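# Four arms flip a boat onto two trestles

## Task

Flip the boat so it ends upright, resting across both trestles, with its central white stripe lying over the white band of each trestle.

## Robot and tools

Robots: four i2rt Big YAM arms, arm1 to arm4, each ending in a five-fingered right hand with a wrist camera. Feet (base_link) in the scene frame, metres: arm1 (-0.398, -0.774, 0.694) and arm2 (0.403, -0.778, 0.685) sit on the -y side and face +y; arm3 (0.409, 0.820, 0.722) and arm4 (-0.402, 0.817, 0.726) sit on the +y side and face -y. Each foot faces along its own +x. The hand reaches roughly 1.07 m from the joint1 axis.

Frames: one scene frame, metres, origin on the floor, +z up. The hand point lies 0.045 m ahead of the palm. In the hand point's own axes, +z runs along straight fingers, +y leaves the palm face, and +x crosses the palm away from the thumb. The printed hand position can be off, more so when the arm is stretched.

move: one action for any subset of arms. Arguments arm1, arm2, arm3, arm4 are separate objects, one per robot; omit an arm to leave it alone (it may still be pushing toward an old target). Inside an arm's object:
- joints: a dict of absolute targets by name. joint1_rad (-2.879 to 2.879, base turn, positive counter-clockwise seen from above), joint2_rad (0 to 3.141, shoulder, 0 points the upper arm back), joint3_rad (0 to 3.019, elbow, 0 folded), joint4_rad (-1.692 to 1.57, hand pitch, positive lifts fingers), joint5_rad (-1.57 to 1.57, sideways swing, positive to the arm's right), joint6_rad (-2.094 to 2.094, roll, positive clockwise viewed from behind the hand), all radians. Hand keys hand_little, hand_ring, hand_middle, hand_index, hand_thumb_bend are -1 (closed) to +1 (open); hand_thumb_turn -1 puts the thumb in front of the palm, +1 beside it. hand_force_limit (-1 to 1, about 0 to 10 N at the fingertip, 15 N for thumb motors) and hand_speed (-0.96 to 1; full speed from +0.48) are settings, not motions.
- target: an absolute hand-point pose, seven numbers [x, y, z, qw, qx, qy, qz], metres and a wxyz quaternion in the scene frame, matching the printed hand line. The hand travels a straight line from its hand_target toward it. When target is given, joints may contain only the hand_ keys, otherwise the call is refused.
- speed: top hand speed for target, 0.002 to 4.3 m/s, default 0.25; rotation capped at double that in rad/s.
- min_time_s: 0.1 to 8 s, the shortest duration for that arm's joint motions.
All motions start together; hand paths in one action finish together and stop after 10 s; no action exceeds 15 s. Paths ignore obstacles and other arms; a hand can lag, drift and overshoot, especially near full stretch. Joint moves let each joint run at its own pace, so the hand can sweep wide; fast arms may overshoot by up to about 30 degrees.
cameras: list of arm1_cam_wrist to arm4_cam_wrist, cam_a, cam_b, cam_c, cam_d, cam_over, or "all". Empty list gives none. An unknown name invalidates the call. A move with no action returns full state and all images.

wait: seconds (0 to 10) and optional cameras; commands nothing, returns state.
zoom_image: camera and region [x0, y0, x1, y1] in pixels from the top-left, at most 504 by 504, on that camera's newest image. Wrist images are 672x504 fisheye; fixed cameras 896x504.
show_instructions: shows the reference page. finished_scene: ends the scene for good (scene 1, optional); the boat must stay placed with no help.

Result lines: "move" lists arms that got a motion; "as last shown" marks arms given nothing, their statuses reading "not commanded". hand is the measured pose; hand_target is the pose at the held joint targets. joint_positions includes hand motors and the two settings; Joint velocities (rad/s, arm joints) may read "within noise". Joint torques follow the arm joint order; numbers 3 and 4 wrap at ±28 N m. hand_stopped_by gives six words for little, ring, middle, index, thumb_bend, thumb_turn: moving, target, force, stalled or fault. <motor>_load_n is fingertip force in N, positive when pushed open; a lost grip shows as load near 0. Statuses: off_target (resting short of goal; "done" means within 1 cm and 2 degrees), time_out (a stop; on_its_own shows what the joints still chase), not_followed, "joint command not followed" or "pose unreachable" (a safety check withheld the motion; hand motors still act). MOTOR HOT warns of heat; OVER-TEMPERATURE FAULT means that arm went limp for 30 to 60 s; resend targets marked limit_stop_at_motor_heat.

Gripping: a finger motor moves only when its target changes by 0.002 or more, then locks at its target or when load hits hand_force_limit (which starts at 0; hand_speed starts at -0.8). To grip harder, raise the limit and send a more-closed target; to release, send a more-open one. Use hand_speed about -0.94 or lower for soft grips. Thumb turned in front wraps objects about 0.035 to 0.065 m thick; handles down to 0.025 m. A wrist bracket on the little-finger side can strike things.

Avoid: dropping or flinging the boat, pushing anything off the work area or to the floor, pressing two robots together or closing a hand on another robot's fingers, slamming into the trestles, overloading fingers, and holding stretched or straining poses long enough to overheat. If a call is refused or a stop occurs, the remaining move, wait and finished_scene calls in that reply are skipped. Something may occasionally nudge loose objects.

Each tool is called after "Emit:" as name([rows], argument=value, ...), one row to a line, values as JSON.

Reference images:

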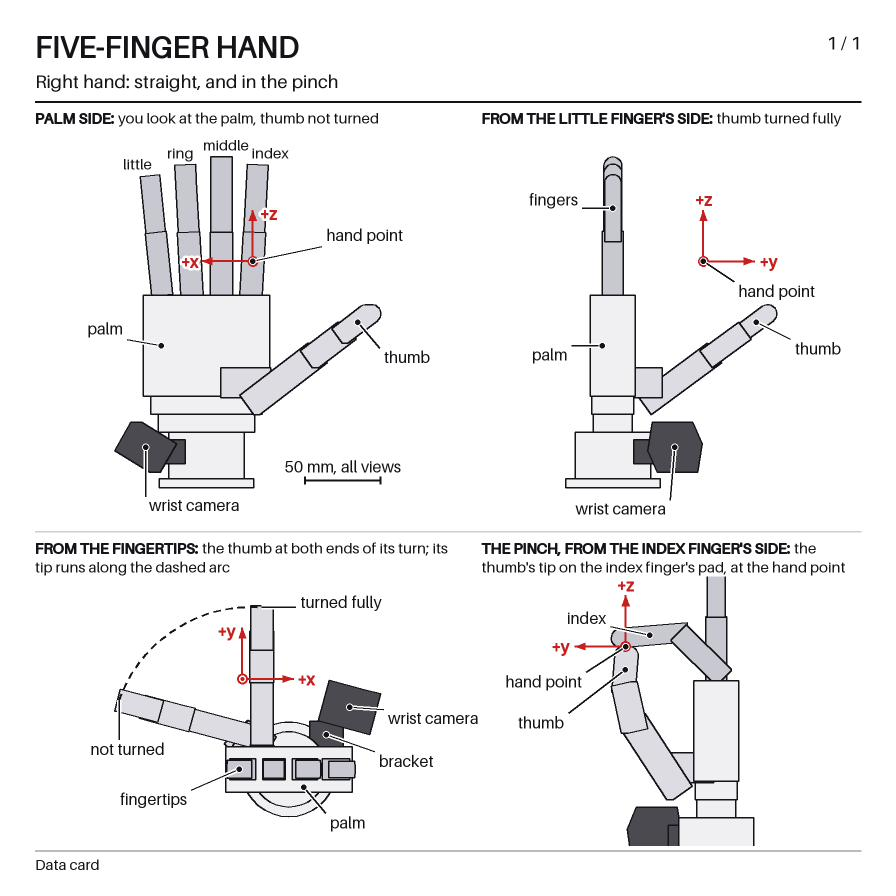

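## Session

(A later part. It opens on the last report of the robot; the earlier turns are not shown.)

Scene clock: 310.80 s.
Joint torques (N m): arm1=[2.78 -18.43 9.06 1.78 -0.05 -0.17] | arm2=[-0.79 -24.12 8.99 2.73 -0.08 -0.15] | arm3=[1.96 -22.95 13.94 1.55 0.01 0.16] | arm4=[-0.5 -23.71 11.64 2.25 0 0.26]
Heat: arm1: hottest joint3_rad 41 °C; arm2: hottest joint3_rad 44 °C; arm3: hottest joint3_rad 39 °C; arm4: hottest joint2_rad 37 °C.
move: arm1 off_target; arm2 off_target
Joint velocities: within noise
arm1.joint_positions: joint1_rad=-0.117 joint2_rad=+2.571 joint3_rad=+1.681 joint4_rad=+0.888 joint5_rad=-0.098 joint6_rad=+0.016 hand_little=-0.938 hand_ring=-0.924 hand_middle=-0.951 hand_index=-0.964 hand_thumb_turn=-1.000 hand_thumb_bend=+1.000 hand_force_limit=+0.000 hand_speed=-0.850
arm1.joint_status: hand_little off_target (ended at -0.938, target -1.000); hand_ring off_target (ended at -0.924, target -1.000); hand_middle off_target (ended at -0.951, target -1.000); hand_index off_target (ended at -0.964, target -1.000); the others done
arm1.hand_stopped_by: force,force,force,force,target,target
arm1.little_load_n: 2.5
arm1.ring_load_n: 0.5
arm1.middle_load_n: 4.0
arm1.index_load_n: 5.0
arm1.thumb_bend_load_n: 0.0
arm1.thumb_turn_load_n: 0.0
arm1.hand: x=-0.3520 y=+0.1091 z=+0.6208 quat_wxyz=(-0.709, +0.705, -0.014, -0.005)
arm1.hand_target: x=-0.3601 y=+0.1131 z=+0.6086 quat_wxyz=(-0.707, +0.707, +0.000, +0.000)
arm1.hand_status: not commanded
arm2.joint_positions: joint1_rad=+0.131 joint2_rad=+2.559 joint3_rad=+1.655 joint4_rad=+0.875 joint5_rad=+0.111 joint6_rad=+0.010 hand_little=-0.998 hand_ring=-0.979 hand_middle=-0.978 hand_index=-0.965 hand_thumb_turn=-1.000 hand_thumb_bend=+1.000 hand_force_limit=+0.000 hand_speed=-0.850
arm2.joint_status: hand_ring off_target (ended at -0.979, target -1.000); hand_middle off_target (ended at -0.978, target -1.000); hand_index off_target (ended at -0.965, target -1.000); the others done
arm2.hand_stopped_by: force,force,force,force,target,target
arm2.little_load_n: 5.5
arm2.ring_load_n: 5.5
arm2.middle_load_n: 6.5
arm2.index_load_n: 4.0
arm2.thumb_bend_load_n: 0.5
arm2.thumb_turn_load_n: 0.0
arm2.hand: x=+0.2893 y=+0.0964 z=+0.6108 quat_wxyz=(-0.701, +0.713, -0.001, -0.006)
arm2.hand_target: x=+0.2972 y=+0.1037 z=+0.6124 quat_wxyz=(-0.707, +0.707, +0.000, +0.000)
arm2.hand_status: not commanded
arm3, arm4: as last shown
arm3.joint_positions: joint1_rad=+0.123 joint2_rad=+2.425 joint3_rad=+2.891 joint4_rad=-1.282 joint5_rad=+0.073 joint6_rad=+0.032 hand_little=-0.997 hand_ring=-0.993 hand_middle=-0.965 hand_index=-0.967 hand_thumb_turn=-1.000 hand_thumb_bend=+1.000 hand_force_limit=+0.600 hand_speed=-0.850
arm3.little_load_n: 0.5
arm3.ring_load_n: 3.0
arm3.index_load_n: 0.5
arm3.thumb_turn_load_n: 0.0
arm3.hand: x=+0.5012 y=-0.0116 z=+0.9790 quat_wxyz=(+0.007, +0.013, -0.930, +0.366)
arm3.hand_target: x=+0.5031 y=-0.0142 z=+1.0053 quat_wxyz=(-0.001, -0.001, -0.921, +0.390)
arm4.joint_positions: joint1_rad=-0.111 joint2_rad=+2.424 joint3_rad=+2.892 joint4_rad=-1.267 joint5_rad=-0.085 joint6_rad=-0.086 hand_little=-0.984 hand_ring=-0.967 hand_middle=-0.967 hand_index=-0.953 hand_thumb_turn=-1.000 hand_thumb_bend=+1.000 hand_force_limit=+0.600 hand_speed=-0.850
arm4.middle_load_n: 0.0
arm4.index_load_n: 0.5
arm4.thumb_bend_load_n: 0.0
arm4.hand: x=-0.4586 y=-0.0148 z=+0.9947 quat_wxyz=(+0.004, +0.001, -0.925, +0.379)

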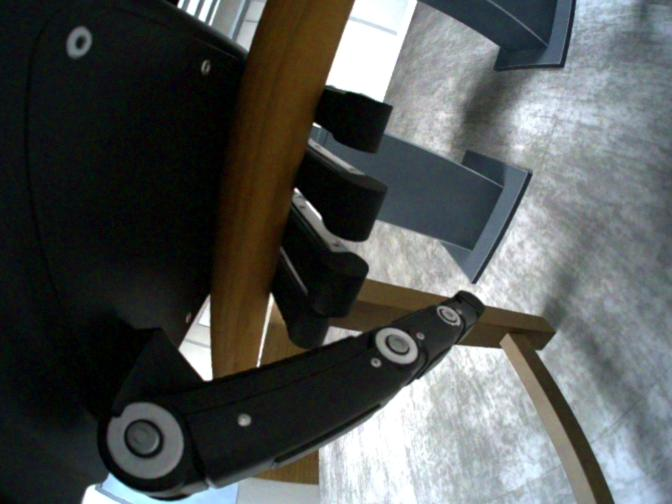

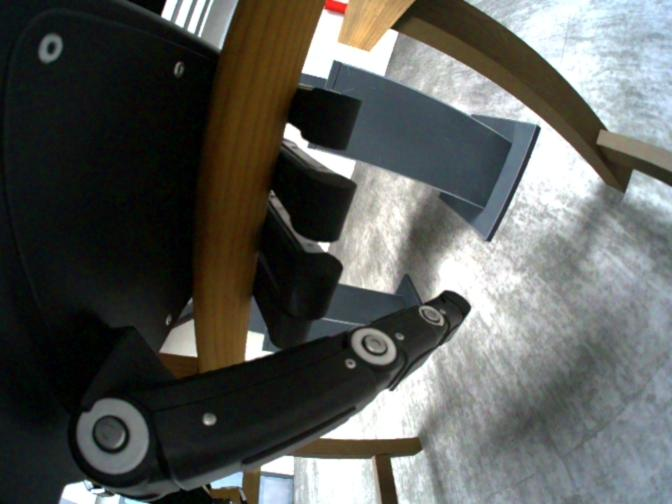

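Emit:
move(arm1={"target": [-0.360, 0.073, 0.620, -0.7071, 0.7071, 0, 0], "speed": 0.04}, arm2={"target": [0.297, 0.064, 0.622, -0.7071, 0.7071, 0, 0], "speed": 0.04}, arm3={"target": [0.503, -0.016, 1.012, 0, 0, -0.923, 0.385], "speed": 0.04}, arm4={"target": [-0.455, -0.024, 1.024, 0, 0, -0.915, 0.403], "speed": 0.04}, cameras=["cam_a", "cam_b"])

Scene clock: 316.17 s.
Joint torques (N m): arm1=[2.67 -19.9 4.27 3.04 -0.33 -0.22] | arm2=[0.21 -25.76 4.36 3.9 0.2 -0.2] | arm3=[1.96 -23.06 14.02 1.72 0 0.15] | arm4=[-1.26 -24.82 11.47 1.96 -0.1 0.28]
Heat: arm1: hottest joint3_rad 41 °C; arm2: hottest joint3_rad 44 °C; arm3: hottest joint3_rad 39 °C; arm4: hottest joint2_rad 37 °C.
move: arm1 off_target; arm2 off_target; arm3 off_target; arm4 off_target
Joint velocities: within noise
arm1.joint_positions: joint1_rad=-0.120 joint2_rad=+2.522 joint3_rad=+1.567 joint4_rad=+0.936 joint5_rad=-0.097 joint6_rad=+0.018 hand_little=-0.938 hand_ring=-0.924 hand_middle=-0.951 hand_index=-0.964 hand_thumb_turn=-1.000 hand_thumb_bend=+1.000 hand_force_limit=+0.000 hand_speed=-0.850
arm1.joint_status: not commanded
arm1.hand_stopped_by: force,force,force,force,target,target
arm1.little_load_n: 3.0
arm1.ring_load_n: 0.5
arm1.middle_load_n: 1.5
arm1.index_load_n: 2.0
arm1.thumb_bend_load_n: 0.0
arm1.thumb_turn_load_n: 0.0
arm1.hand: x=-0.3528 y=+0.0807 z=+0.6184 quat_wxyz=(-0.703, +0.711, -0.016, -0.005)
arm1.hand_target: x=-0.3600 y=+0.0734 z=+0.6199 quat_wxyz=(-0.707, +0.707, +0.000, +0.000)
arm1.hand_status: off_target (0.011 m and 2.1 deg from the pose sent, 0.037 m and 1.7 deg at the start)
arm2.joint_positions: joint1_rad=+0.134 joint2_rad=+2.509 joint3_rad=+1.538 joint4_rad=+0.924 joint5_rad=+0.111 joint6_rad=+0.012 hand_little=-0.998 hand_ring=-0.979 hand_middle=-0.978 hand_index=-0.965 hand_thumb_turn=-1.000 hand_thumb_bend=+1.000 hand_force_limit=+0.000 hand_speed=-0.850
arm2.joint_status: not commanded
arm2.hand_stopped_by: force,force,force,force,target,target
arm2.little_load_n: 2.0
arm2.ring_load_n: 3.0
arm2.middle_load_n: 4.0
arm2.index_load_n: 3.5
arm2.thumb_bend_load_n: 0.0
arm2.thumb_turn_load_n: 0.0
arm2.hand: x=+0.2899 y=+0.0664 z=+0.6081 quat_wxyz=(-0.695, +0.719, +0.000, -0.007)
arm2.hand_target: x=+0.2971 y=+0.0645 z=+0.6216 quat_wxyz=(-0.707, +0.707, +0.000, +0.000)
arm2.hand_status: off_target (0.016 m and 2.1 deg from the pose sent, 0.035 m and 1.2 deg at the start)
arm3.joint_positions: joint1_rad=+0.123 joint2_rad=+2.419 joint3_rad=+2.891 joint4_rad=-1.281 joint5_rad=+0.073 joint6_rad=+0.032 hand_little=-0.997 hand_ring=-0.994 hand_middle=-0.965 hand_index=-0.967 hand_thumb_turn=-1.000 hand_thumb_bend=+1.000 hand_force_limit=+0.600 hand_speed=-0.850
arm3.joint_status: not commanded
arm3.hand_stopped_by: force,force,force,force,target,target
arm3.little_load_n: 0.0
arm3.ring_load_n: 1.0
arm3.middle_load_n: 0.0
arm3.index_load_n: 0.0
arm3.thumb_bend_load_n: 0.0
arm3.thumb_turn_load_n: 0.0
arm3.hand: x=+0.5012 y=-0.0111 z=+0.9835 quat_wxyz=(+0.006, +0.012, -0.929, +0.369)
arm3.hand_target: x=+0.5029 y=-0.0143 z=+1.0115 quat_wxyz=(-0.001, -0.001, -0.919, +0.395)
arm3.hand_status: off_target (0.029 m and 2.5 deg from the pose sent, 0.033 m and 2.8 deg at the start; a joint's target at an end of its range on 34 of 48 steps)
arm4.joint_positions: joint1_rad=-0.111 joint2_rad=+2.424 joint3_rad=+2.892 joint4_rad=-1.264 joint5_rad=-0.090 joint6_rad=-0.084 hand_little=-0.984 hand_ring=-0.967 hand_middle=-0.967 hand_index=-0.953 hand_thumb_turn=-1.000 hand_thumb_bend=+1.000 hand_force_limit=+0.600 hand_speed=-0.850
arm4.joint_status: not commanded
arm4.hand_stopped_by: force,force,force,force,target,target
arm4.little_load_n: 0.0
arm4.ring_load_n: 0.5
arm4.middle_load_n: 0.0
arm4.index_load_n: 0.0
arm4.thumb_bend_load_n: 0.0
arm4.thumb_turn_load_n: 0.0
arm4.hand: x=-0.4576 y=-0.0153 z=+0.9959 quat_wxyz=(+0.001, +0.001, -0.925, +0.381)
arm4.hand_target: x=-0.4549 y=-0.0217 z=+1.0237 quat_wxyz=(+0.001, -0.001, -0.911, +0.412)
arm4.hand_status: off_target (0.030 m and 2.8 deg from the pose sent, 0.031 m and 3.1 deg at the start; a joint's target at an end of its range on 37 of 48 steps)

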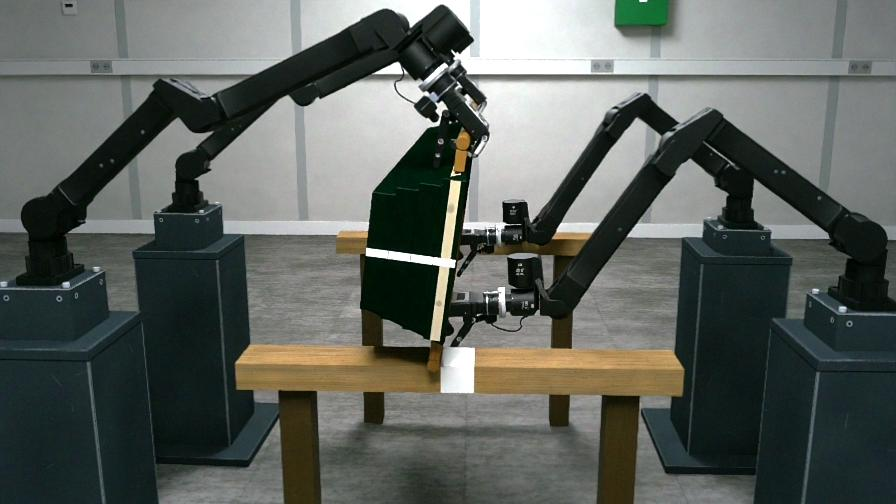

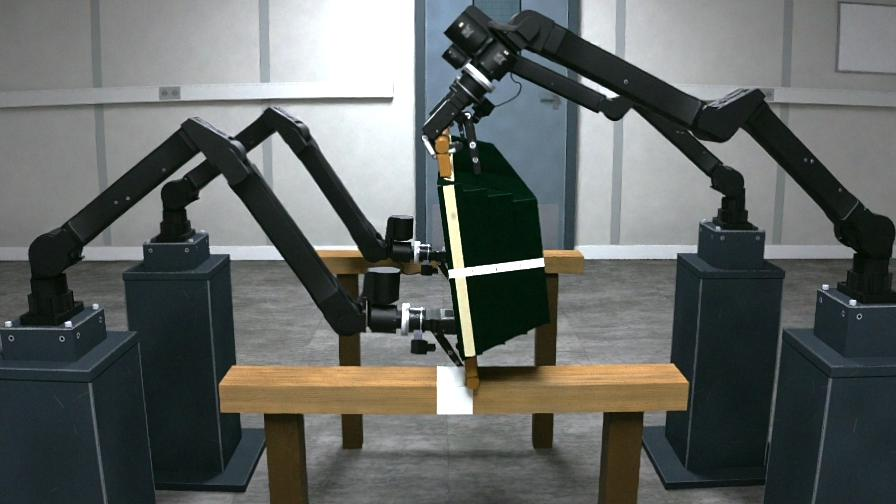

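Emit:
move(arm1={"target": [-0.360, 0.018, 0.622, -0.7071, 0.7071, 0, 0], "speed": 0.05}, arm2={"target": [0.297, 0.004, 0.632, -0.7071, 0.7071, 0, 0], "speed": 0.05}, cameras=["cam_a", "cam_b"])

Scene clock: 318.37 s.
Joint torques (N m): arm1=[2.26 -18.9 4.15 2.88 -0.46 -0.18] | arm2=[0.97 -24.18 3.85 4.18 0.23 -0.16] | arm3=[1.9 -22.89 14.04 1.87 0.03 0.01] | arm4=[-0.44 -25.17 11.75 2.17 -0.11 0.24]
Heat: arm1: hottest joint3_rad 41 °C; arm2: hottest joint3_rad 43 °C; arm3: hottest joint3_rad 39 °C; arm4: hottest joint2_rad 37 °C.
move: arm1 off_target; arm2 off_target
Joint velocities: within noise
arm1.joint_positions: joint1_rad=-0.129 joint2_rad=+2.443 joint3_rad=+1.354 joint4_rad=+1.063 joint5_rad=-0.103 joint6_rad=+0.017 hand_little=-0.938 hand_ring=-0.924 hand_middle=-0.951 hand_index=-0.964 hand_thumb_turn=-1.000 hand_thumb_bend=+1.000 hand_force_limit=+0.000 hand_speed=-0.850
arm1.joint_status: not commanded
arm1.hand_stopped_by: force,force,force,force,target,target
arm1.little_load_n: 1.5
arm1.ring_load_n: 0.0
arm1.middle_load_n: 1.5
arm1.index_load_n: 3.0
arm1.thumb_bend_load_n: 0.0
arm1.thumb_turn_load_n: 0.0
arm1.hand: x=-0.3532 y=+0.0222 z=+0.6161 quat_wxyz=(-0.700, +0.713, -0.018, -0.004)
arm1.hand_target: x=-0.3598 y=+0.0182 z=+0.6218 quat_wxyz=(-0.707, +0.707, +0.000, +0.000)
arm1.hand_status: off_target (0.010 m and 2.3 deg from the pose sent, 0.063 m and 2.1 deg at the start)
arm2.joint_positions: joint1_rad=+0.148 joint2_rad=+2.417 joint3_rad=+1.305 joint4_rad=+1.044 joint5_rad=+0.124 joint6_rad=+0.015 hand_little=-0.999 hand_ring=-0.979 hand_middle=-0.978 hand_index=-0.965 hand_thumb_turn=-1.000 hand_thumb_bend=+1.000 hand_force_limit=+0.000 hand_speed=-0.850
arm2.joint_status: not commanded
arm2.hand_stopped_by: force,force,force,force,target,target
arm2.little_load_n: 1.0
arm2.ring_load_n: 3.0
arm2.middle_load_n: 3.0
arm2.index_load_n: 3.5
arm2.thumb_bend_load_n: 0.0
arm2.thumb_turn_load_n: 0.0
arm2.hand: x=+0.2896 y=+0.0011 z=+0.6061 quat_wxyz=(-0.688, +0.726, +0.000, -0.007)
arm2.hand_target: x=+0.2968 y=+0.0043 z=+0.6315 quat_wxyz=(-0.707, +0.707, +0.000, +0.000)
arm2.hand_status: off_target (0.027 m and 3.2 deg from the pose sent, 0.067 m and 2.1 deg at the start)
arm3, arm4: as last shown
arm3.joint_positions: joint1_rad=+0.123 joint2_rad=+2.418 joint3_rad=+2.891 joint4_rad=-1.285 joint5_rad=+0.072 joint6_rad=+0.047 hand_little=-0.997 hand_ring=-0.994 hand_middle=-0.965 hand_index=-0.967 hand_thumb_turn=-1.000 hand_thumb_bend=+1.000 hand_force_limit=+0.600 hand_speed=-0.850
arm3.ring_load_n: 1.5
arm3.hand: x=+0.5021 y=-0.0103 z=+0.9842 quat_wxyz=(+0.003, +0.006, -0.930, +0.368)
arm3.hand_target: x=+0.5029 y=-0.0142 z=+1.0116 quat_wxyz=(-0.001, -0.001, -0.919, +0.395)
arm4.ring_load_n: 0.0
arm4.middle_load_n: 1.5
arm4.thumb_bend_load_n: 0.5
arm4.hand: x=-0.4575 y=-0.0153 z=+0.9959 quat_wxyz=(+0.001, +0.001, -0.925, +0.381)
arm4.hand_target: x=-0.4549 y=-0.0216 z=+1.0238 quat_wxyz=(+0.001, -0.001, -0.911, +0.412)

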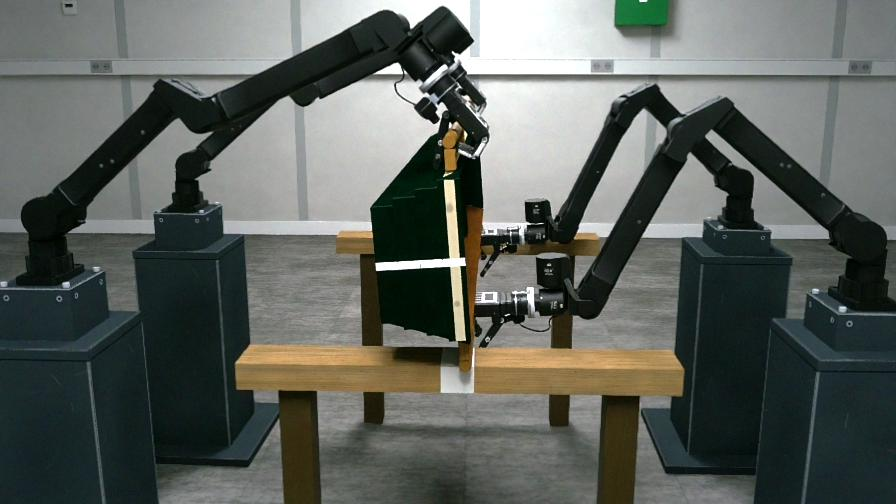

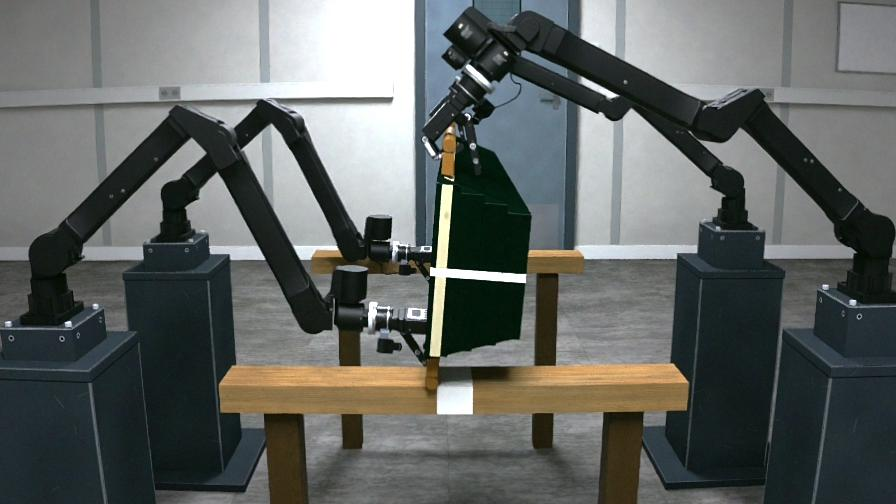

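Emit:
move(arm1={"target": [-0.360, -0.047, 0.622, -0.7071, 0.7071, 0, 0], "speed": 0.05}, arm2={"target": [0.297, -0.041, 0.630, -0.7071, 0.7071, 0, 0], "speed": 0.05}, arm3={"target": [0.503, -0.016, 1.005, 0, 0, -0.937, 0.350], "speed": 0.05}, arm4={"target": [-0.455, -0.022, 1.017, 0, 0, -0.937, 0.350], "speed": 0.05}, cameras=["cam_a", "cam_b"])

Scene clock: 321.10 s.
Joint torques (N m): arm1=[2.84 -17.14 2.43 3.25 -0.27 -0.22] | arm2=[0.21 -22.36 4.67 3.4 0.59 -0.2] | arm3=[1.85 -22.71 13.97 2.95 -0.09 0.06] | arm4=[-0.32 -25.58 11.66 1.52 0.18 0.26]
Heat: arm1: hottest joint3_rad 40 °C; arm2: hottest joint3_rad 43 °C; arm3: hottest joint3_rad 39 °C; arm4: hottest joint2_rad 37 °C.
move: arm1 off_target; arm2 off_target; arm3 off_target; arm4 off_target
Joint velocities: within noise
arm1.joint_positions: joint1_rad=-0.141 joint2_rad=+2.381 joint3_rad=+1.152 joint4_rad=+1.199 joint5_rad=-0.122 joint6_rad=+0.017 hand_little=-0.938 hand_ring=-0.924 hand_middle=-0.951 hand_index=-0.964 hand_thumb_turn=-1.000 hand_thumb_bend=+1.000 hand_force_limit=+0.000 hand_speed=-0.850
arm1.joint_status: not commanded
arm1.hand_stopped_by: force,force,force,force,target,target
arm1.little_load_n: 3.0
arm1.ring_load_n: 0.0
arm1.middle_load_n: 2.0
arm1.index_load_n: 2.5
arm1.thumb_bend_load_n: 0.0
arm1.thumb_turn_load_n: 0.0
arm1.hand: x=-0.3555 y=-0.0403 z=+0.6135 quat_wxyz=(-0.699, +0.715, -0.016, -0.007)
arm1.hand_target: x=-0.3601 y=-0.0467 z=+0.6219 quat_wxyz=(-0.707, +0.707, +0.000, +0.000)
arm1.hand_status: off_target (0.012 m and 2.4 deg from the pose sent, 0.070 m and 2.3 deg at the start)
arm2.joint_positions: joint1_rad=+0.160 joint2_rad=+2.365 joint3_rad=+1.137 joint4_rad=+1.160 joint5_rad=+0.125 joint6_rad=+0.015 hand_little=-0.999 hand_ring=-0.979 hand_middle=-0.978 hand_index=-0.965 hand_thumb_turn=-1.000 hand_thumb_bend=+1.000 hand_force_limit=+0.000 hand_speed=-0.850
arm2.joint_status: not commanded
arm2.hand_stopped_by: force,force,force,force,target,target
arm2.little_load_n: 0.5
arm2.ring_load_n: 1.5
arm2.middle_load_n: 2.0
arm2.index_load_n: 1.5
arm2.thumb_bend_load_n: 0.0
arm2.thumb_turn_load_n: 0.0
arm2.hand: x=+0.2882 y=-0.0513 z=+0.6047 quat_wxyz=(-0.687, +0.726, +0.004, -0.011)
arm2.hand_target: x=+0.2969 y=-0.0413 z=+0.6299 quat_wxyz=(-0.707, +0.707, +0.000, +0.000)
arm2.hand_status: off_target (0.029 m and 3.4 deg from the pose sent, 0.049 m and 3.2 deg at the start)
arm3.joint_positions: joint1_rad=+0.123 joint2_rad=+2.422 joint3_rad=+2.891 joint4_rad=-1.328 joint5_rad=+0.070 joint6_rad=+0.050 hand_little=-0.997 hand_ring=-0.994 hand_middle=-0.965 hand_index=-0.967 hand_thumb_turn=-1.000 hand_thumb_bend=+1.000 hand_force_limit=+0.600 hand_speed=-0.850
arm3.joint_status: not commanded
arm3.hand_stopped_by: force,force,force,force,target,target
arm3.little_load_n: 0.5
arm3.ring_load_n: 3.0
arm3.middle_load_n: 0.0
arm3.index_load_n: 1.5
arm3.thumb_bend_load_n: 0.0
arm3.thumb_turn_load_n: 0.0
arm3.hand: x=+0.5018 y=-0.0005 z=+0.9750 quat_wxyz=(+0.004, +0.006, -0.938, +0.346)
arm3.hand_target: x=+0.5028 y=-0.0124 z=+1.0048 quat_wxyz=(-0.004, -0.004, -0.922, +0.386)
arm3.hand_status: off_target (0.034 m and 1.0 deg from the pose sent, 0.022 m and 2.3 deg at the start; a joint's target at an end of its range on 54 of 58 steps)
arm4.joint_positions: joint1_rad=-0.111 joint2_rad=+2.435 joint3_rad=+2.892 joint4_rad=-1.264 joint5_rad=-0.081 joint6_rad=-0.084 hand_little=-0.984 hand_ring=-0.967 hand_middle=-0.967 hand_index=-0.953 hand_thumb_turn=-1.000 hand_thumb_bend=+1.000 hand_force_limit=+0.600 hand_speed=-0.850
arm4.joint_status: not commanded
arm4.hand_stopped_by: force,force,force,force,target,target
arm4.little_load_n: 0.0
arm4.ring_load_n: 0.0
arm4.middle_load_n: 0.5
arm4.index_load_n: 0.0
arm4.thumb_bend_load_n: 0.0
arm4.thumb_turn_load_n: 0.0
arm4.hand: x=-0.4595 y=-0.0169 z=+0.9860 quat_wxyz=(+0.005, +0.000, -0.927, +0.375)
arm4.hand_target: x=-0.4549 y=-0.0196 z=+1.0163 quat_wxyz=(+0.005, -0.006, -0.916, +0.402)
arm4.hand_status: off_target (0.032 m and 3.1 deg from the pose sent, 0.022 m and 3.8 deg at the start; a joint's target at an end of its range on 55 of 58 steps)

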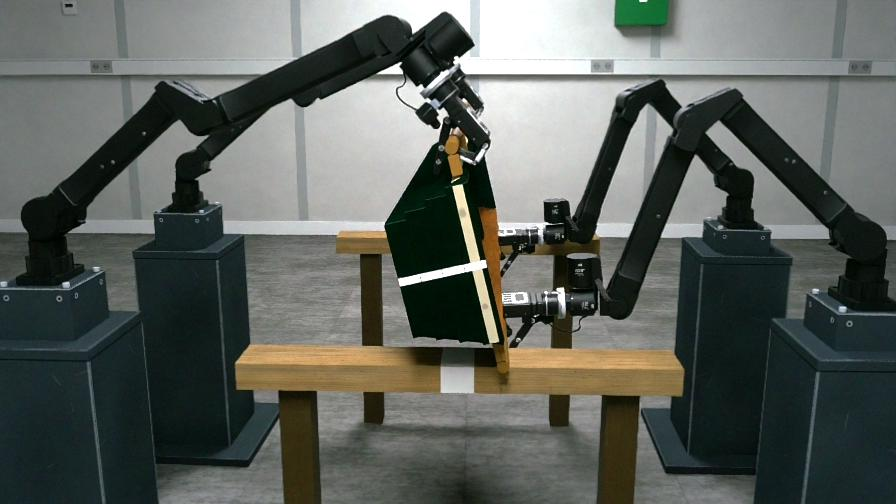

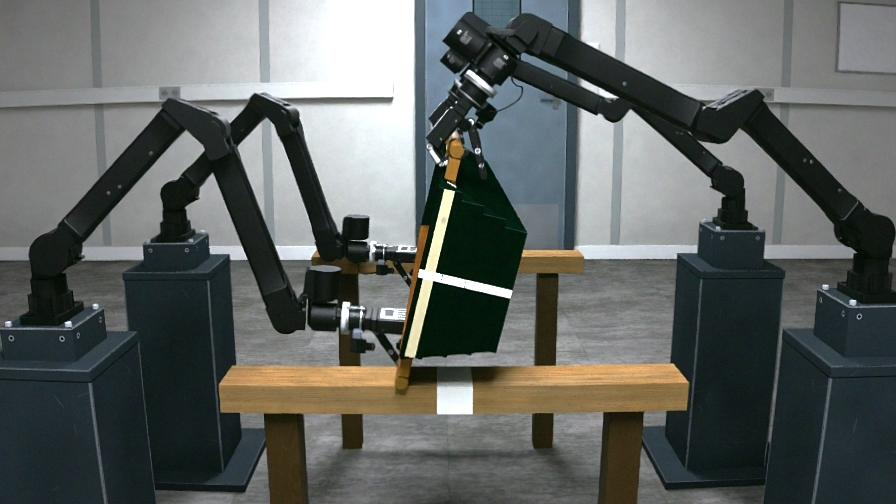

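Emit:
move(arm1={"target": [-0.360, -0.107, 0.624, -0.7071, 0.7071, 0, 0], "speed": 0.05}, arm2={"target": [0.297, -0.097, 0.634, -0.7071, 0.7071, 0, 0], "speed": 0.05}, arm3={"target": [0.503, -0.012, 0.988, 0, 0, -0.937, 0.350], "speed": 0.05}, arm4={"target": [-0.455, -0.020, 0.998, 0, 0, -0.937, 0.350], "speed": 0.05}, cameras=["cam_a", "cam_b"])

Scene clock: 323.33 s.
Joint torques (N m): arm1=[2.08 -15.27 2.52 2.67 -0.52 -0.11] | arm2=[0.09 -21.36 3.11 3.41 0.2 -0.15] | arm3=[1.85 -23.94 14.01 2.81 -0.11 0.03] | arm4=[-1.26 -26.52 11.89 2 0.04 0.49]
Heat: arm1: hottest joint3_rad 40 °C; arm2: hottest joint3_rad 43 °C; arm3: hottest joint3_rad 39 °C; arm4: hottest joint2_rad 37 °C.
move: arm1 off_target; arm2 off_target; arm3 off_target; arm4 off_target
Joint velocities: within noise
arm1.joint_positions: joint1_rad=-0.155 joint2_rad=+2.332 joint3_rad=+0.950 joint4_rad=+1.345 joint5_rad=-0.131 joint6_rad=+0.009 hand_little=-0.938 hand_ring=-0.924 hand_middle=-0.951 hand_index=-0.965 hand_thumb_turn=-1.000 hand_thumb_bend=+1.000 hand_force_limit=+0.000 hand_speed=-0.850
arm1.joint_status: not commanded
arm1.hand_stopped_by: force,force,force,force,target,target
arm1.little_load_n: 0.5
arm1.ring_load_n: 0.0
arm1.middle_load_n: 0.5
arm1.index_load_n: 0.5
arm1.thumb_bend_load_n: 0.0
arm1.thumb_turn_load_n: 0.0
arm1.hand: x=-0.3568 y=-0.1079 z=+0.6111 quat_wxyz=(-0.696, +0.717, -0.015, -0.003)
arm1.hand_target: x=-0.3601 y=-0.1069 z=+0.6238 quat_wxyz=(-0.707, +0.707, +0.000, +0.000)
arm1.hand_status: off_target (0.013 m and 2.4 deg from the pose sent, 0.068 m and 2.4 deg at the start)
arm2.joint_positions: joint1_rad=+0.170 joint2_rad=+2.315 joint3_rad=+0.974 joint4_rad=+1.273 joint5_rad=+0.150 joint6_rad=+0.012 hand_little=-0.999 hand_ring=-0.979 hand_middle=-0.979 hand_index=-0.965 hand_thumb_turn=-1.000 hand_thumb_bend=+1.000 hand_force_limit=+0.000 hand_speed=-0.850
arm2.joint_status: not commanded
arm2.hand_stopped_by: force,force,force,force,target,target
arm2.little_load_n: 0.0
arm2.ring_load_n: 0.0
arm2.middle_load_n: 0.0
arm2.index_load_n: 0.0
arm2.thumb_bend_load_n: 0.0
arm2.thumb_turn_load_n: 0.0
arm2.hand: x=+0.2943 y=-0.1038 z=+0.6072 quat_wxyz=(-0.688, +0.726, +0.000, -0.004)
arm2.hand_target: x=+0.2968 y=-0.0970 z=+0.6337 quat_wxyz=(-0.707, +0.707, +0.000, +0.000)
arm2.hand_status: off_target (0.028 m and 3.2 deg from the pose sent, 0.055 m and 3.4 deg at the start)
arm3.joint_positions: joint1_rad=+0.123 joint2_rad=+2.451 joint3_rad=+2.891 joint4_rad=-1.355 joint5_rad=+0.070 joint6_rad=+0.050 hand_little=-0.997 hand_ring=-0.994 hand_middle=-0.965 hand_index=-0.967 hand_thumb_turn=-1.000 hand_thumb_bend=+1.000 hand_force_limit=+0.600 hand_speed=-0.850
arm3.joint_status: not commanded
arm3.hand_stopped_by: force,force,force,force,target,target
arm3.little_load_n: 1.0
arm3.ring_load_n: 4.0
arm3.middle_load_n: 0.0
arm3.index_load_n: 1.0
arm3.thumb_bend_load_n: 0.0
arm3.thumb_turn_load_n: 0.0
arm3.hand: x=+0.5015 y=+0.0029 z=+0.9488 quat_wxyz=(+0.006, +0.007, -0.947, +0.320)
arm3.hand_target: x=+0.5027 y=-0.0080 z=+0.9880 quat_wxyz=(-0.002, -0.001, -0.931, +0.366)
arm3.hand_status: off_target (0.042 m and 3.8 deg from the pose sent, 0.017 m and 1.0 deg at the start; a joint's target at an end of its range on 46 of 53 steps)
arm4.joint_positions: joint1_rad=-0.111 joint2_rad=+2.460 joint3_rad=+2.892 joint4_rad=-1.302 joint5_rad=-0.081 joint6_rad=-0.108 hand_little=-0.984 hand_ring=-0.967 hand_middle=-0.966 hand_index=-0.953 hand_thumb_turn=-1.000 hand_thumb_bend=+1.000 hand_force_limit=+0.600 hand_speed=-0.850
arm4.joint_status: not commanded
arm4.hand_stopped_by: force,force,force,force,target,target
arm4.little_load_n: 0.0
arm4.ring_load_n: 0.0
arm4.middle_load_n: 7.5
arm4.index_load_n: 0.0
arm4.thumb_bend_load_n: 1.0
arm4.thumb_turn_load_n: 2.5
arm4.hand: x=-0.4604 y=-0.0102 z=+0.9605 quat_wxyz=(+0.005, +0.009, -0.938, +0.346)
arm4.hand_target: x=-0.4548 y=-0.0168 z=+0.9978 quat_wxyz=(+0.003, -0.004, -0.924, +0.383)
arm4.hand_status: off_target (0.039 m and 1.3 deg from the pose sent, 0.013 m and 3.1 deg at the start; a joint's target at an end of its range on 49 of 53 steps)

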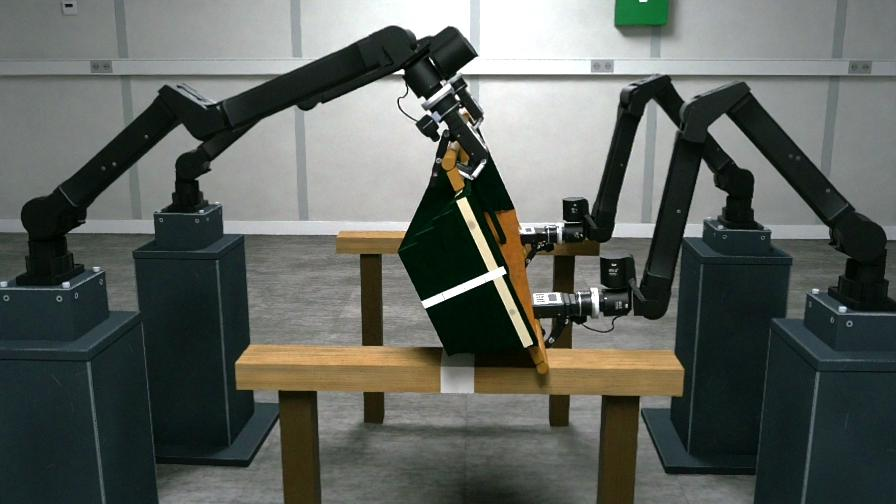

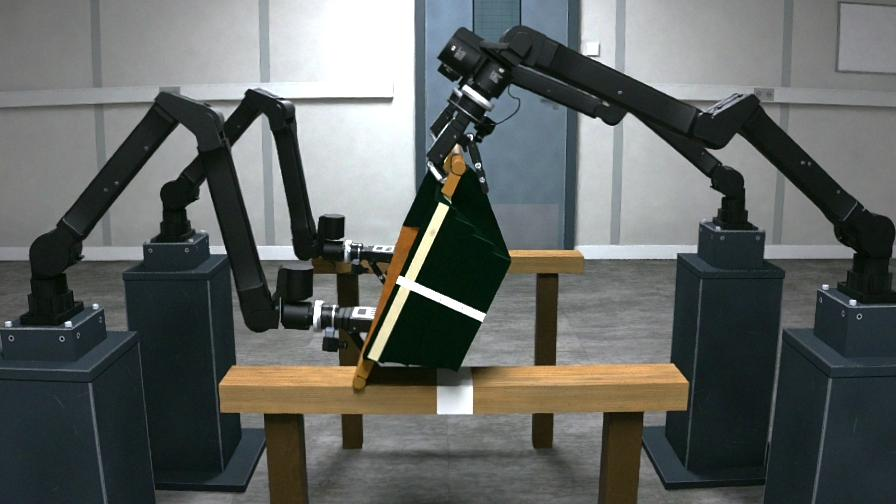

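Emit:
wait(seconds=0.1, cameras=["arm3_cam_wrist", "arm4_cam_wrist", "cam_c"])

Scene clock: 324.03 s.
Joint torques (N m): arm1=[2.55 -15.38 2.62 2.8 -0.53 -0.12] | arm2=[-0.15 -21.42 3.15 3.41 0.23 -0.17] | arm3=[1.9 -24 14.04 2.84 -0.1 0.04] | arm4=[-1.03 -26.17 11.51 1.99 0.03 0.46]
Heat: arm1: hottest joint3_rad 40 °C; arm2: hottest joint3_rad 43 °C; arm3: hottest joint3_rad 39 °C; arm4: hottest joint2_rad 37 °C.
Joint velocities: within noise
arm1.joint_positions: joint1_rad=-0.155 joint2_rad=+2.332 joint3_rad=+0.950 joint4_rad=+1.345 joint5_rad=-0.131 joint6_rad=+0.009 hand_little=-0.938 hand_ring=-0.924 hand_middle=-0.951 hand_index=-0.965 hand_thumb_turn=-1.000 hand_thumb_bend=+1.000 hand_force_limit=+0.000 hand_speed=-0.850
arm1.joint_status: not commanded
arm1.hand_stopped_by: force,force,force,force,target,target
arm1.little_load_n: 0.5
arm1.ring_load_n: 0.0
arm1.middle_load_n: 0.5
arm1.index_load_n: 0.5
arm1.thumb_bend_load_n: 0.0
arm1.thumb_turn_load_n: 0.0
arm1.hand: x=-0.3568 y=-0.1079 z=+0.6111 quat_wxyz=(-0.696, +0.717, -0.015, -0.003)
arm1.hand_target: x=-0.3601 y=-0.1069 z=+0.6238 quat_wxyz=(-0.707, +0.707, +0.000, +0.000)
arm1.hand_status: off_target (0.013 m and 2.4 deg from the pose sent, 0.068 m and 2.4 deg at the start)
arm2.joint_positions: joint1_rad=+0.170 joint2_rad=+2.315 joint3_rad=+0.973 joint4_rad=+1.273 joint5_rad=+0.150 joint6_rad=+0.012 hand_little=-0.999 hand_ring=-0.979 hand_middle=-0.979 hand_index=-0.965 hand_thumb_turn=-1.000 hand_thumb_bend=+1.000 hand_force_limit=+0.000 hand_speed=-0.850
arm2.joint_status: not commanded
arm2.hand_stopped_by: force,force,force,force,target,target
arm2.little_load_n: 0.0
arm2.ring_load_n: 0.0
arm2.middle_load_n: 0.0
arm2.index_load_n: 0.0
arm2.thumb_bend_load_n: 0.0
arm2.thumb_turn_load_n: 0.0
arm2.hand: x=+0.2943 y=-0.1040 z=+0.6071 quat_wxyz=(-0.687, +0.726, +0.000, -0.004)
arm2.hand_target: x=+0.2968 y=-0.0971 z=+0.6336 quat_wxyz=(-0.707, +0.707, +0.000, +0.000)
arm2.hand_status: off_target (0.028 m and 3.2 deg from the pose sent, 0.055 m and 3.4 deg at the start)
arm3.joint_positions: joint1_rad=+0.123 joint2_rad=+2.451 joint3_rad=+2.891 joint4_rad=-1.355 joint5_rad=+0.070 joint6_rad=+0.050 hand_little=-0.997 hand_ring=-0.994 hand_middle=-0.965 hand_index=-0.967 hand_thumb_turn=-1.000 hand_thumb_bend=+1.000 hand_force_limit=+0.600 hand_speed=-0.850
arm3.joint_status: not commanded
arm3.hand_stopped_by: force,force,force,force,target,target
arm3.little_load_n: 1.0
arm3.ring_load_n: 4.0
arm3.middle_load_n: 0.0
arm3.index_load_n: 1.0
arm3.thumb_bend_load_n: 0.0
arm3.thumb_turn_load_n: 0.0
arm3.hand: x=+0.5015 y=+0.0029 z=+0.9488 quat_wxyz=(+0.006, +0.007, -0.947, +0.320)
arm3.hand_target: x=+0.5027 y=-0.0080 z=+0.9880 quat_wxyz=(-0.002, -0.001, -0.931, +0.366)
arm3.hand_status: off_target (0.042 m and 3.8 deg from the pose sent, 0.017 m and 1.0 deg at the start; a joint's target at an end of its range on 46 of 53 steps)
arm4.joint_positions: joint1_rad=-0.111 joint2_rad=+2.460 joint3_rad=+2.892 joint4_rad=-1.302 joint5_rad=-0.081 joint6_rad=-0.108 hand_little=-0.984 hand_ring=-0.967 hand_middle=-0.966 hand_index=-0.953 hand_thumb_turn=-1.000 hand_thumb_bend=+1.000 hand_force_limit=+0.600 hand_speed=-0.850
arm4.joint_status: not commanded
arm4.hand_stopped_by: force,force,force,force,target,target
arm4.little_load_n: 0.0
arm4.ring_load_n: 0.0
arm4.middle_load_n: 7.5
arm4.index_load_n: 0.0
arm4.thumb_bend_load_n: 0.5
arm4.thumb_turn_load_n: 2.5
arm4.hand: x=-0.4604 y=-0.0102 z=+0.9605 quat_wxyz=(+0.005, +0.009, -0.938, +0.346)
arm4.hand_target: x=-0.4548 y=-0.0168 z=+0.9978 quat_wxyz=(+0.003, -0.004, -0.924, +0.383)
arm4.hand_status: off_target (0.039 m and 1.3 deg from the pose sent, 0.013 m and 3.1 deg at the start; a joint's target at an end of its range on 49 of 53 steps)
wait: 0.10 s; at rest from the start

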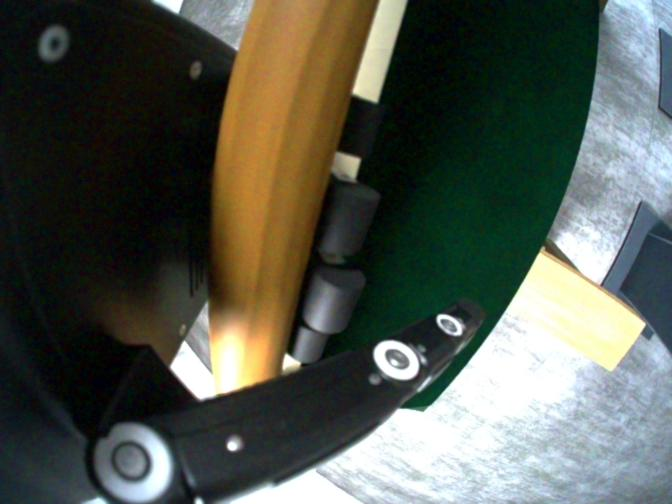

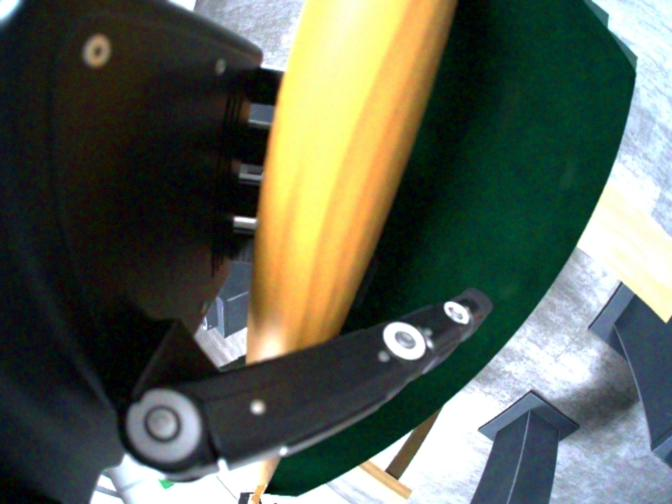

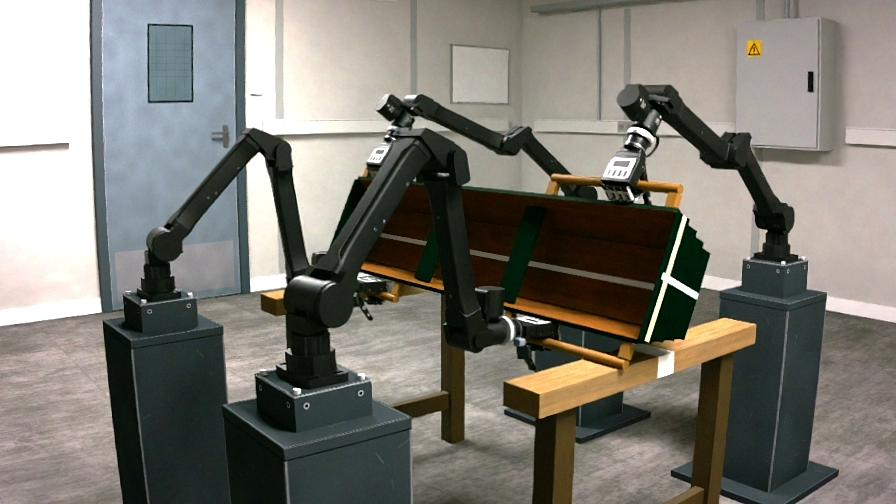

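Emit:
wait(seconds=0.1, cameras=["cam_a", "cam_b", "cam_c", "cam_d", "arm4_cam_wrist"])

Emit:
zoom_image(camera="cam_a", region=[380, 60, 540, 220])

Emit:
zoom_image(camera="cam_c", region=[320, 120, 460, 220])

Emit:
zoom_image(camera="cam_d", region=[540, 60, 740, 260])

Scene clock: 325.53 s.
Joint torques (N m): arm1=[2.73 -15.09 2.55 2.62 -0.47 -0.08] | arm2=[-0.44 -21.07 3.07 3.75 0.22 -0.13] | arm3=[1.9 -24 14.01 2.8 -0.11 0.03] | arm4=[-1.2 -26.46 11.74 1.98 0.07 0.43]
Heat: arm1: hottest joint3_rad 39 °C; arm2: hottest joint3_rad 43 °C; arm3: hottest joint3_rad 39 °C; arm4: hottest joint2_rad 37 °C.
Joint velocities: within noise
arm1.joint_positions: joint1_rad=-0.155 joint2_rad=+2.332 joint3_rad=+0.950 joint4_rad=+1.345 joint5_rad=-0.131 joint6_rad=+0.009 hand_little=-0.938 hand_ring=-0.924 hand_middle=-0.951 hand_index=-0.965 hand_thumb_turn=-1.000 hand_thumb_bend=+1.000 hand_force_limit=+0.000 hand_speed=-0.850
arm1.joint_status: not commanded
arm1.hand_stopped_by: force,force,force,force,target,target
arm1.little_load_n: 0.5
arm1.ring_load_n: 0.0
arm1.middle_load_n: 0.5
arm1.index_load_n: 0.0
arm1.thumb_bend_load_n: 0.0
arm1.thumb_turn_load_n: 0.0
arm1.hand: x=-0.3568 y=-0.1079 z=+0.6111 quat_wxyz=(-0.696, +0.717, -0.015, -0.003)
arm1.hand_target: x=-0.3601 y=-0.1069 z=+0.6238 quat_wxyz=(-0.707, +0.707, +0.000, +0.000)
arm1.hand_status: off_target (0.013 m and 2.4 deg from the pose sent, 0.068 m and 2.4 deg at the start)
arm2.joint_positions: joint1_rad=+0.170 joint2_rad=+2.315 joint3_rad=+0.973 joint4_rad=+1.273 joint5_rad=+0.150 joint6_rad=+0.012 hand_little=-0.999 hand_ring=-0.979 hand_middle=-0.979 hand_index=-0.965 hand_thumb_turn=-1.000 hand_thumb_bend=+1.000 hand_force_limit=+0.000 hand_speed=-0.850
arm2.joint_status: not commanded
arm2.hand_stopped_by: force,force,force,force,target,target
arm2.little_load_n: 0.0
arm2.ring_load_n: 0.0
arm2.middle_load_n: 0.0
arm2.index_load_n: 0.0
arm2.thumb_bend_load_n: 0.0
arm2.thumb_turn_load_n: 0.0
arm2.hand: x=+0.2943 y=-0.1040 z=+0.6071 quat_wxyz=(-0.687, +0.726, +0.000, -0.004)
arm2.hand_target: x=+0.2968 y=-0.0971 z=+0.6336 quat_wxyz=(-0.707, +0.707, +0.000, +0.000)
arm2.hand_status: off_target (0.028 m and 3.2 deg from the pose sent, 0.055 m and 3.4 deg at the start)
arm3.joint_positions: joint1_rad=+0.123 joint2_rad=+2.451 joint3_rad=+2.891 joint4_rad=-1.355 joint5_rad=+0.070 joint6_rad=+0.050 hand_little=-0.997 hand_ring=-0.994 hand_middle=-0.965 hand_index=-0.967 hand_thumb_turn=-1.000 hand_thumb_bend=+1.000 hand_force_limit=+0.600 hand_speed=-0.850
arm3.joint_status: not commanded
arm3.hand_stopped_by: force,force,force,force,target,target
arm3.little_load_n: 1.0
arm3.ring_load_n: 4.0
arm3.middle_load_n: 0.0
arm3.index_load_n: 1.0
arm3.thumb_bend_load_n: 0.0
arm3.thumb_turn_load_n: 0.0
arm3.hand: x=+0.5015 y=+0.0029 z=+0.9488 quat_wxyz=(+0.006, +0.007, -0.947, +0.320)
arm3.hand_target: x=+0.5027 y=-0.0080 z=+0.9880 quat_wxyz=(-0.002, -0.001, -0.931, +0.366)
arm3.hand_status: off_target (0.042 m and 3.8 deg from the pose sent, 0.017 m and 1.0 deg at the start; a joint's target at an end of its range on 46 of 53 steps)
arm4.joint_positions: joint1_rad=-0.111 joint2_rad=+2.460 joint3_rad=+2.892 joint4_rad=-1.302 joint5_rad=-0.081 joint6_rad=-0.108 hand_little=-0.984 hand_ring=-0.967 hand_middle=-0.966 hand_index=-0.953 hand_thumb_turn=-1.000 hand_thumb_bend=+1.000 hand_force_limit=+0.600 hand_speed=-0.850
arm4.joint_status: not commanded
arm4.hand_stopped_by: force,force,force,force,target,target
arm4.little_load_n: 0.0
arm4.ring_load_n: 0.0
arm4.middle_load_n: 7.0
arm4.index_load_n: 0.0
arm4.thumb_bend_load_n: 1.0
arm4.thumb_turn_load_n: 2.5
arm4.hand: x=-0.4604 y=-0.0102 z=+0.9605 quat_wxyz=(+0.005, +0.009, -0.938, +0.346)
arm4.hand_target: x=-0.4548 y=-0.0168 z=+0.9978 quat_wxyz=(+0.003, -0.004, -0.924, +0.383)
arm4.hand_status: off_target (0.039 m and 1.3 deg from the pose sent, 0.013 m and 3.1 deg at the start; a joint's target at an end of its range on 49 of 53 steps)
wait: 0.10 s; at rest from the start
pictures: arm4_cam_wrist, cam_a, cam_b, cam_c, cam_d

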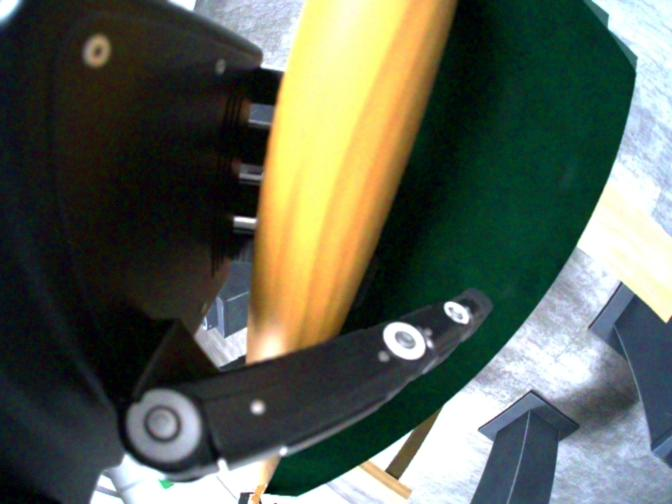

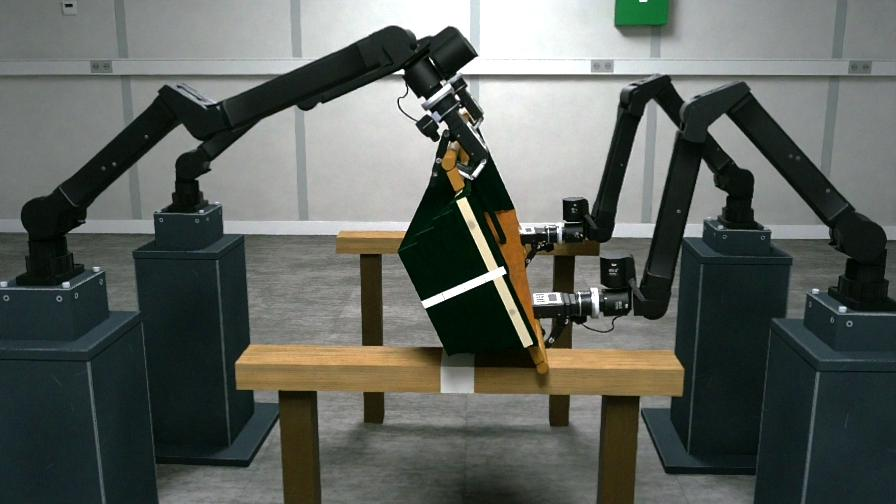

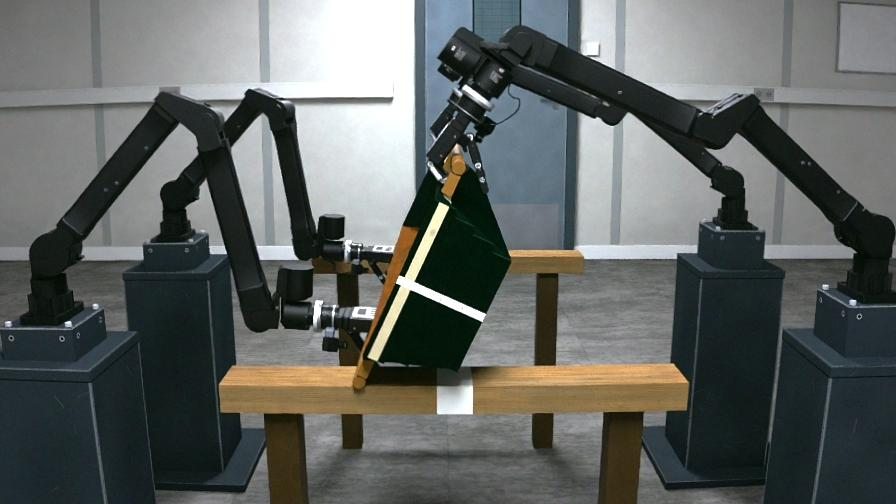

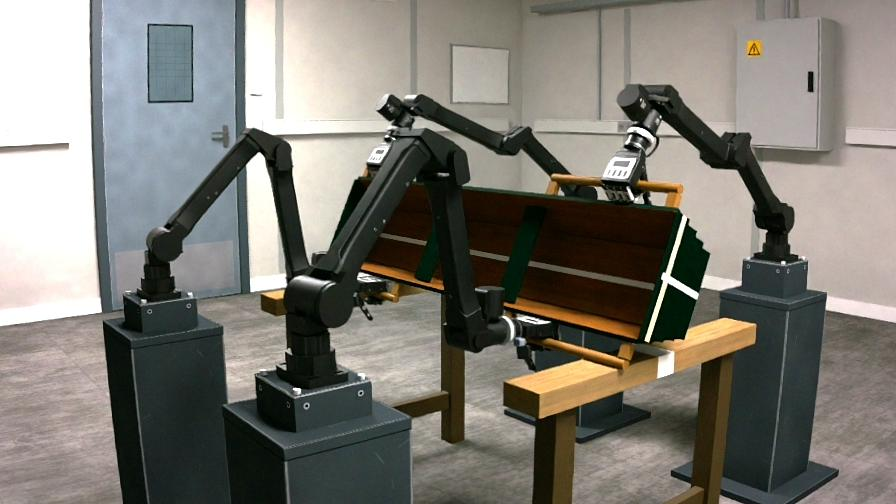

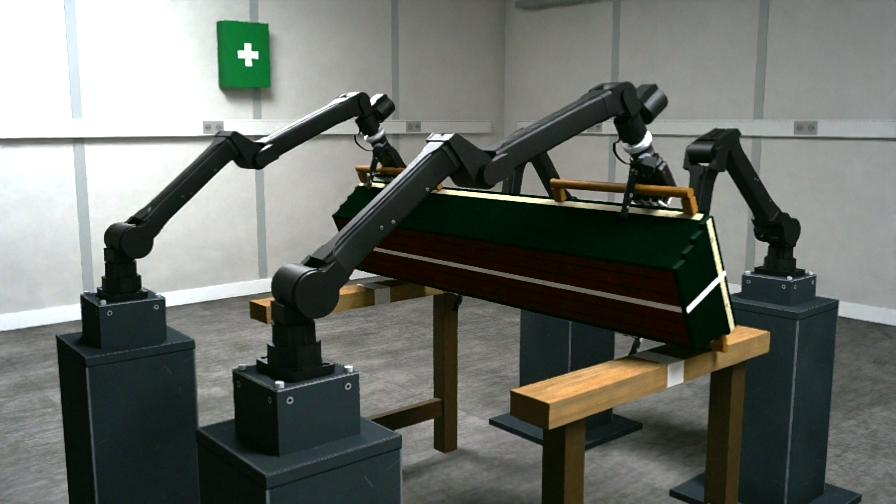

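Scaled by 3.150.

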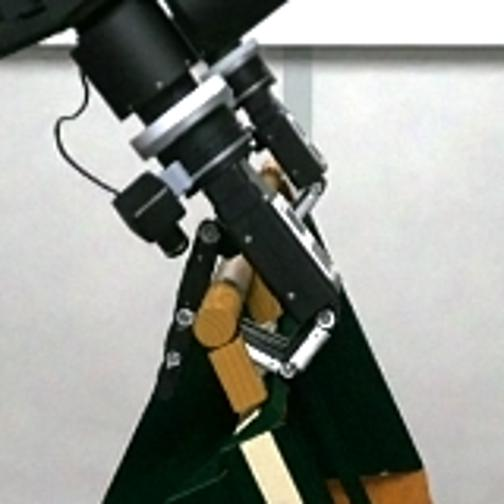

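Scaled by 3.600.

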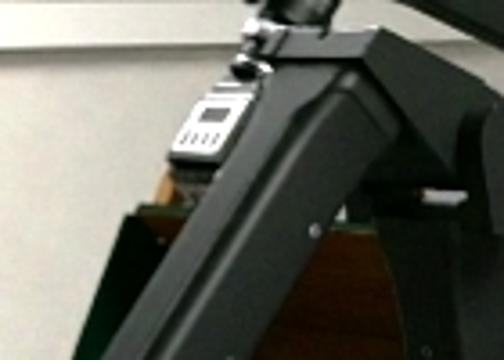

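Scaled by 2.520.

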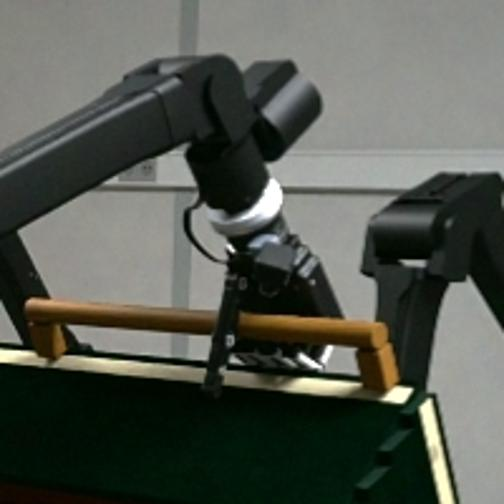

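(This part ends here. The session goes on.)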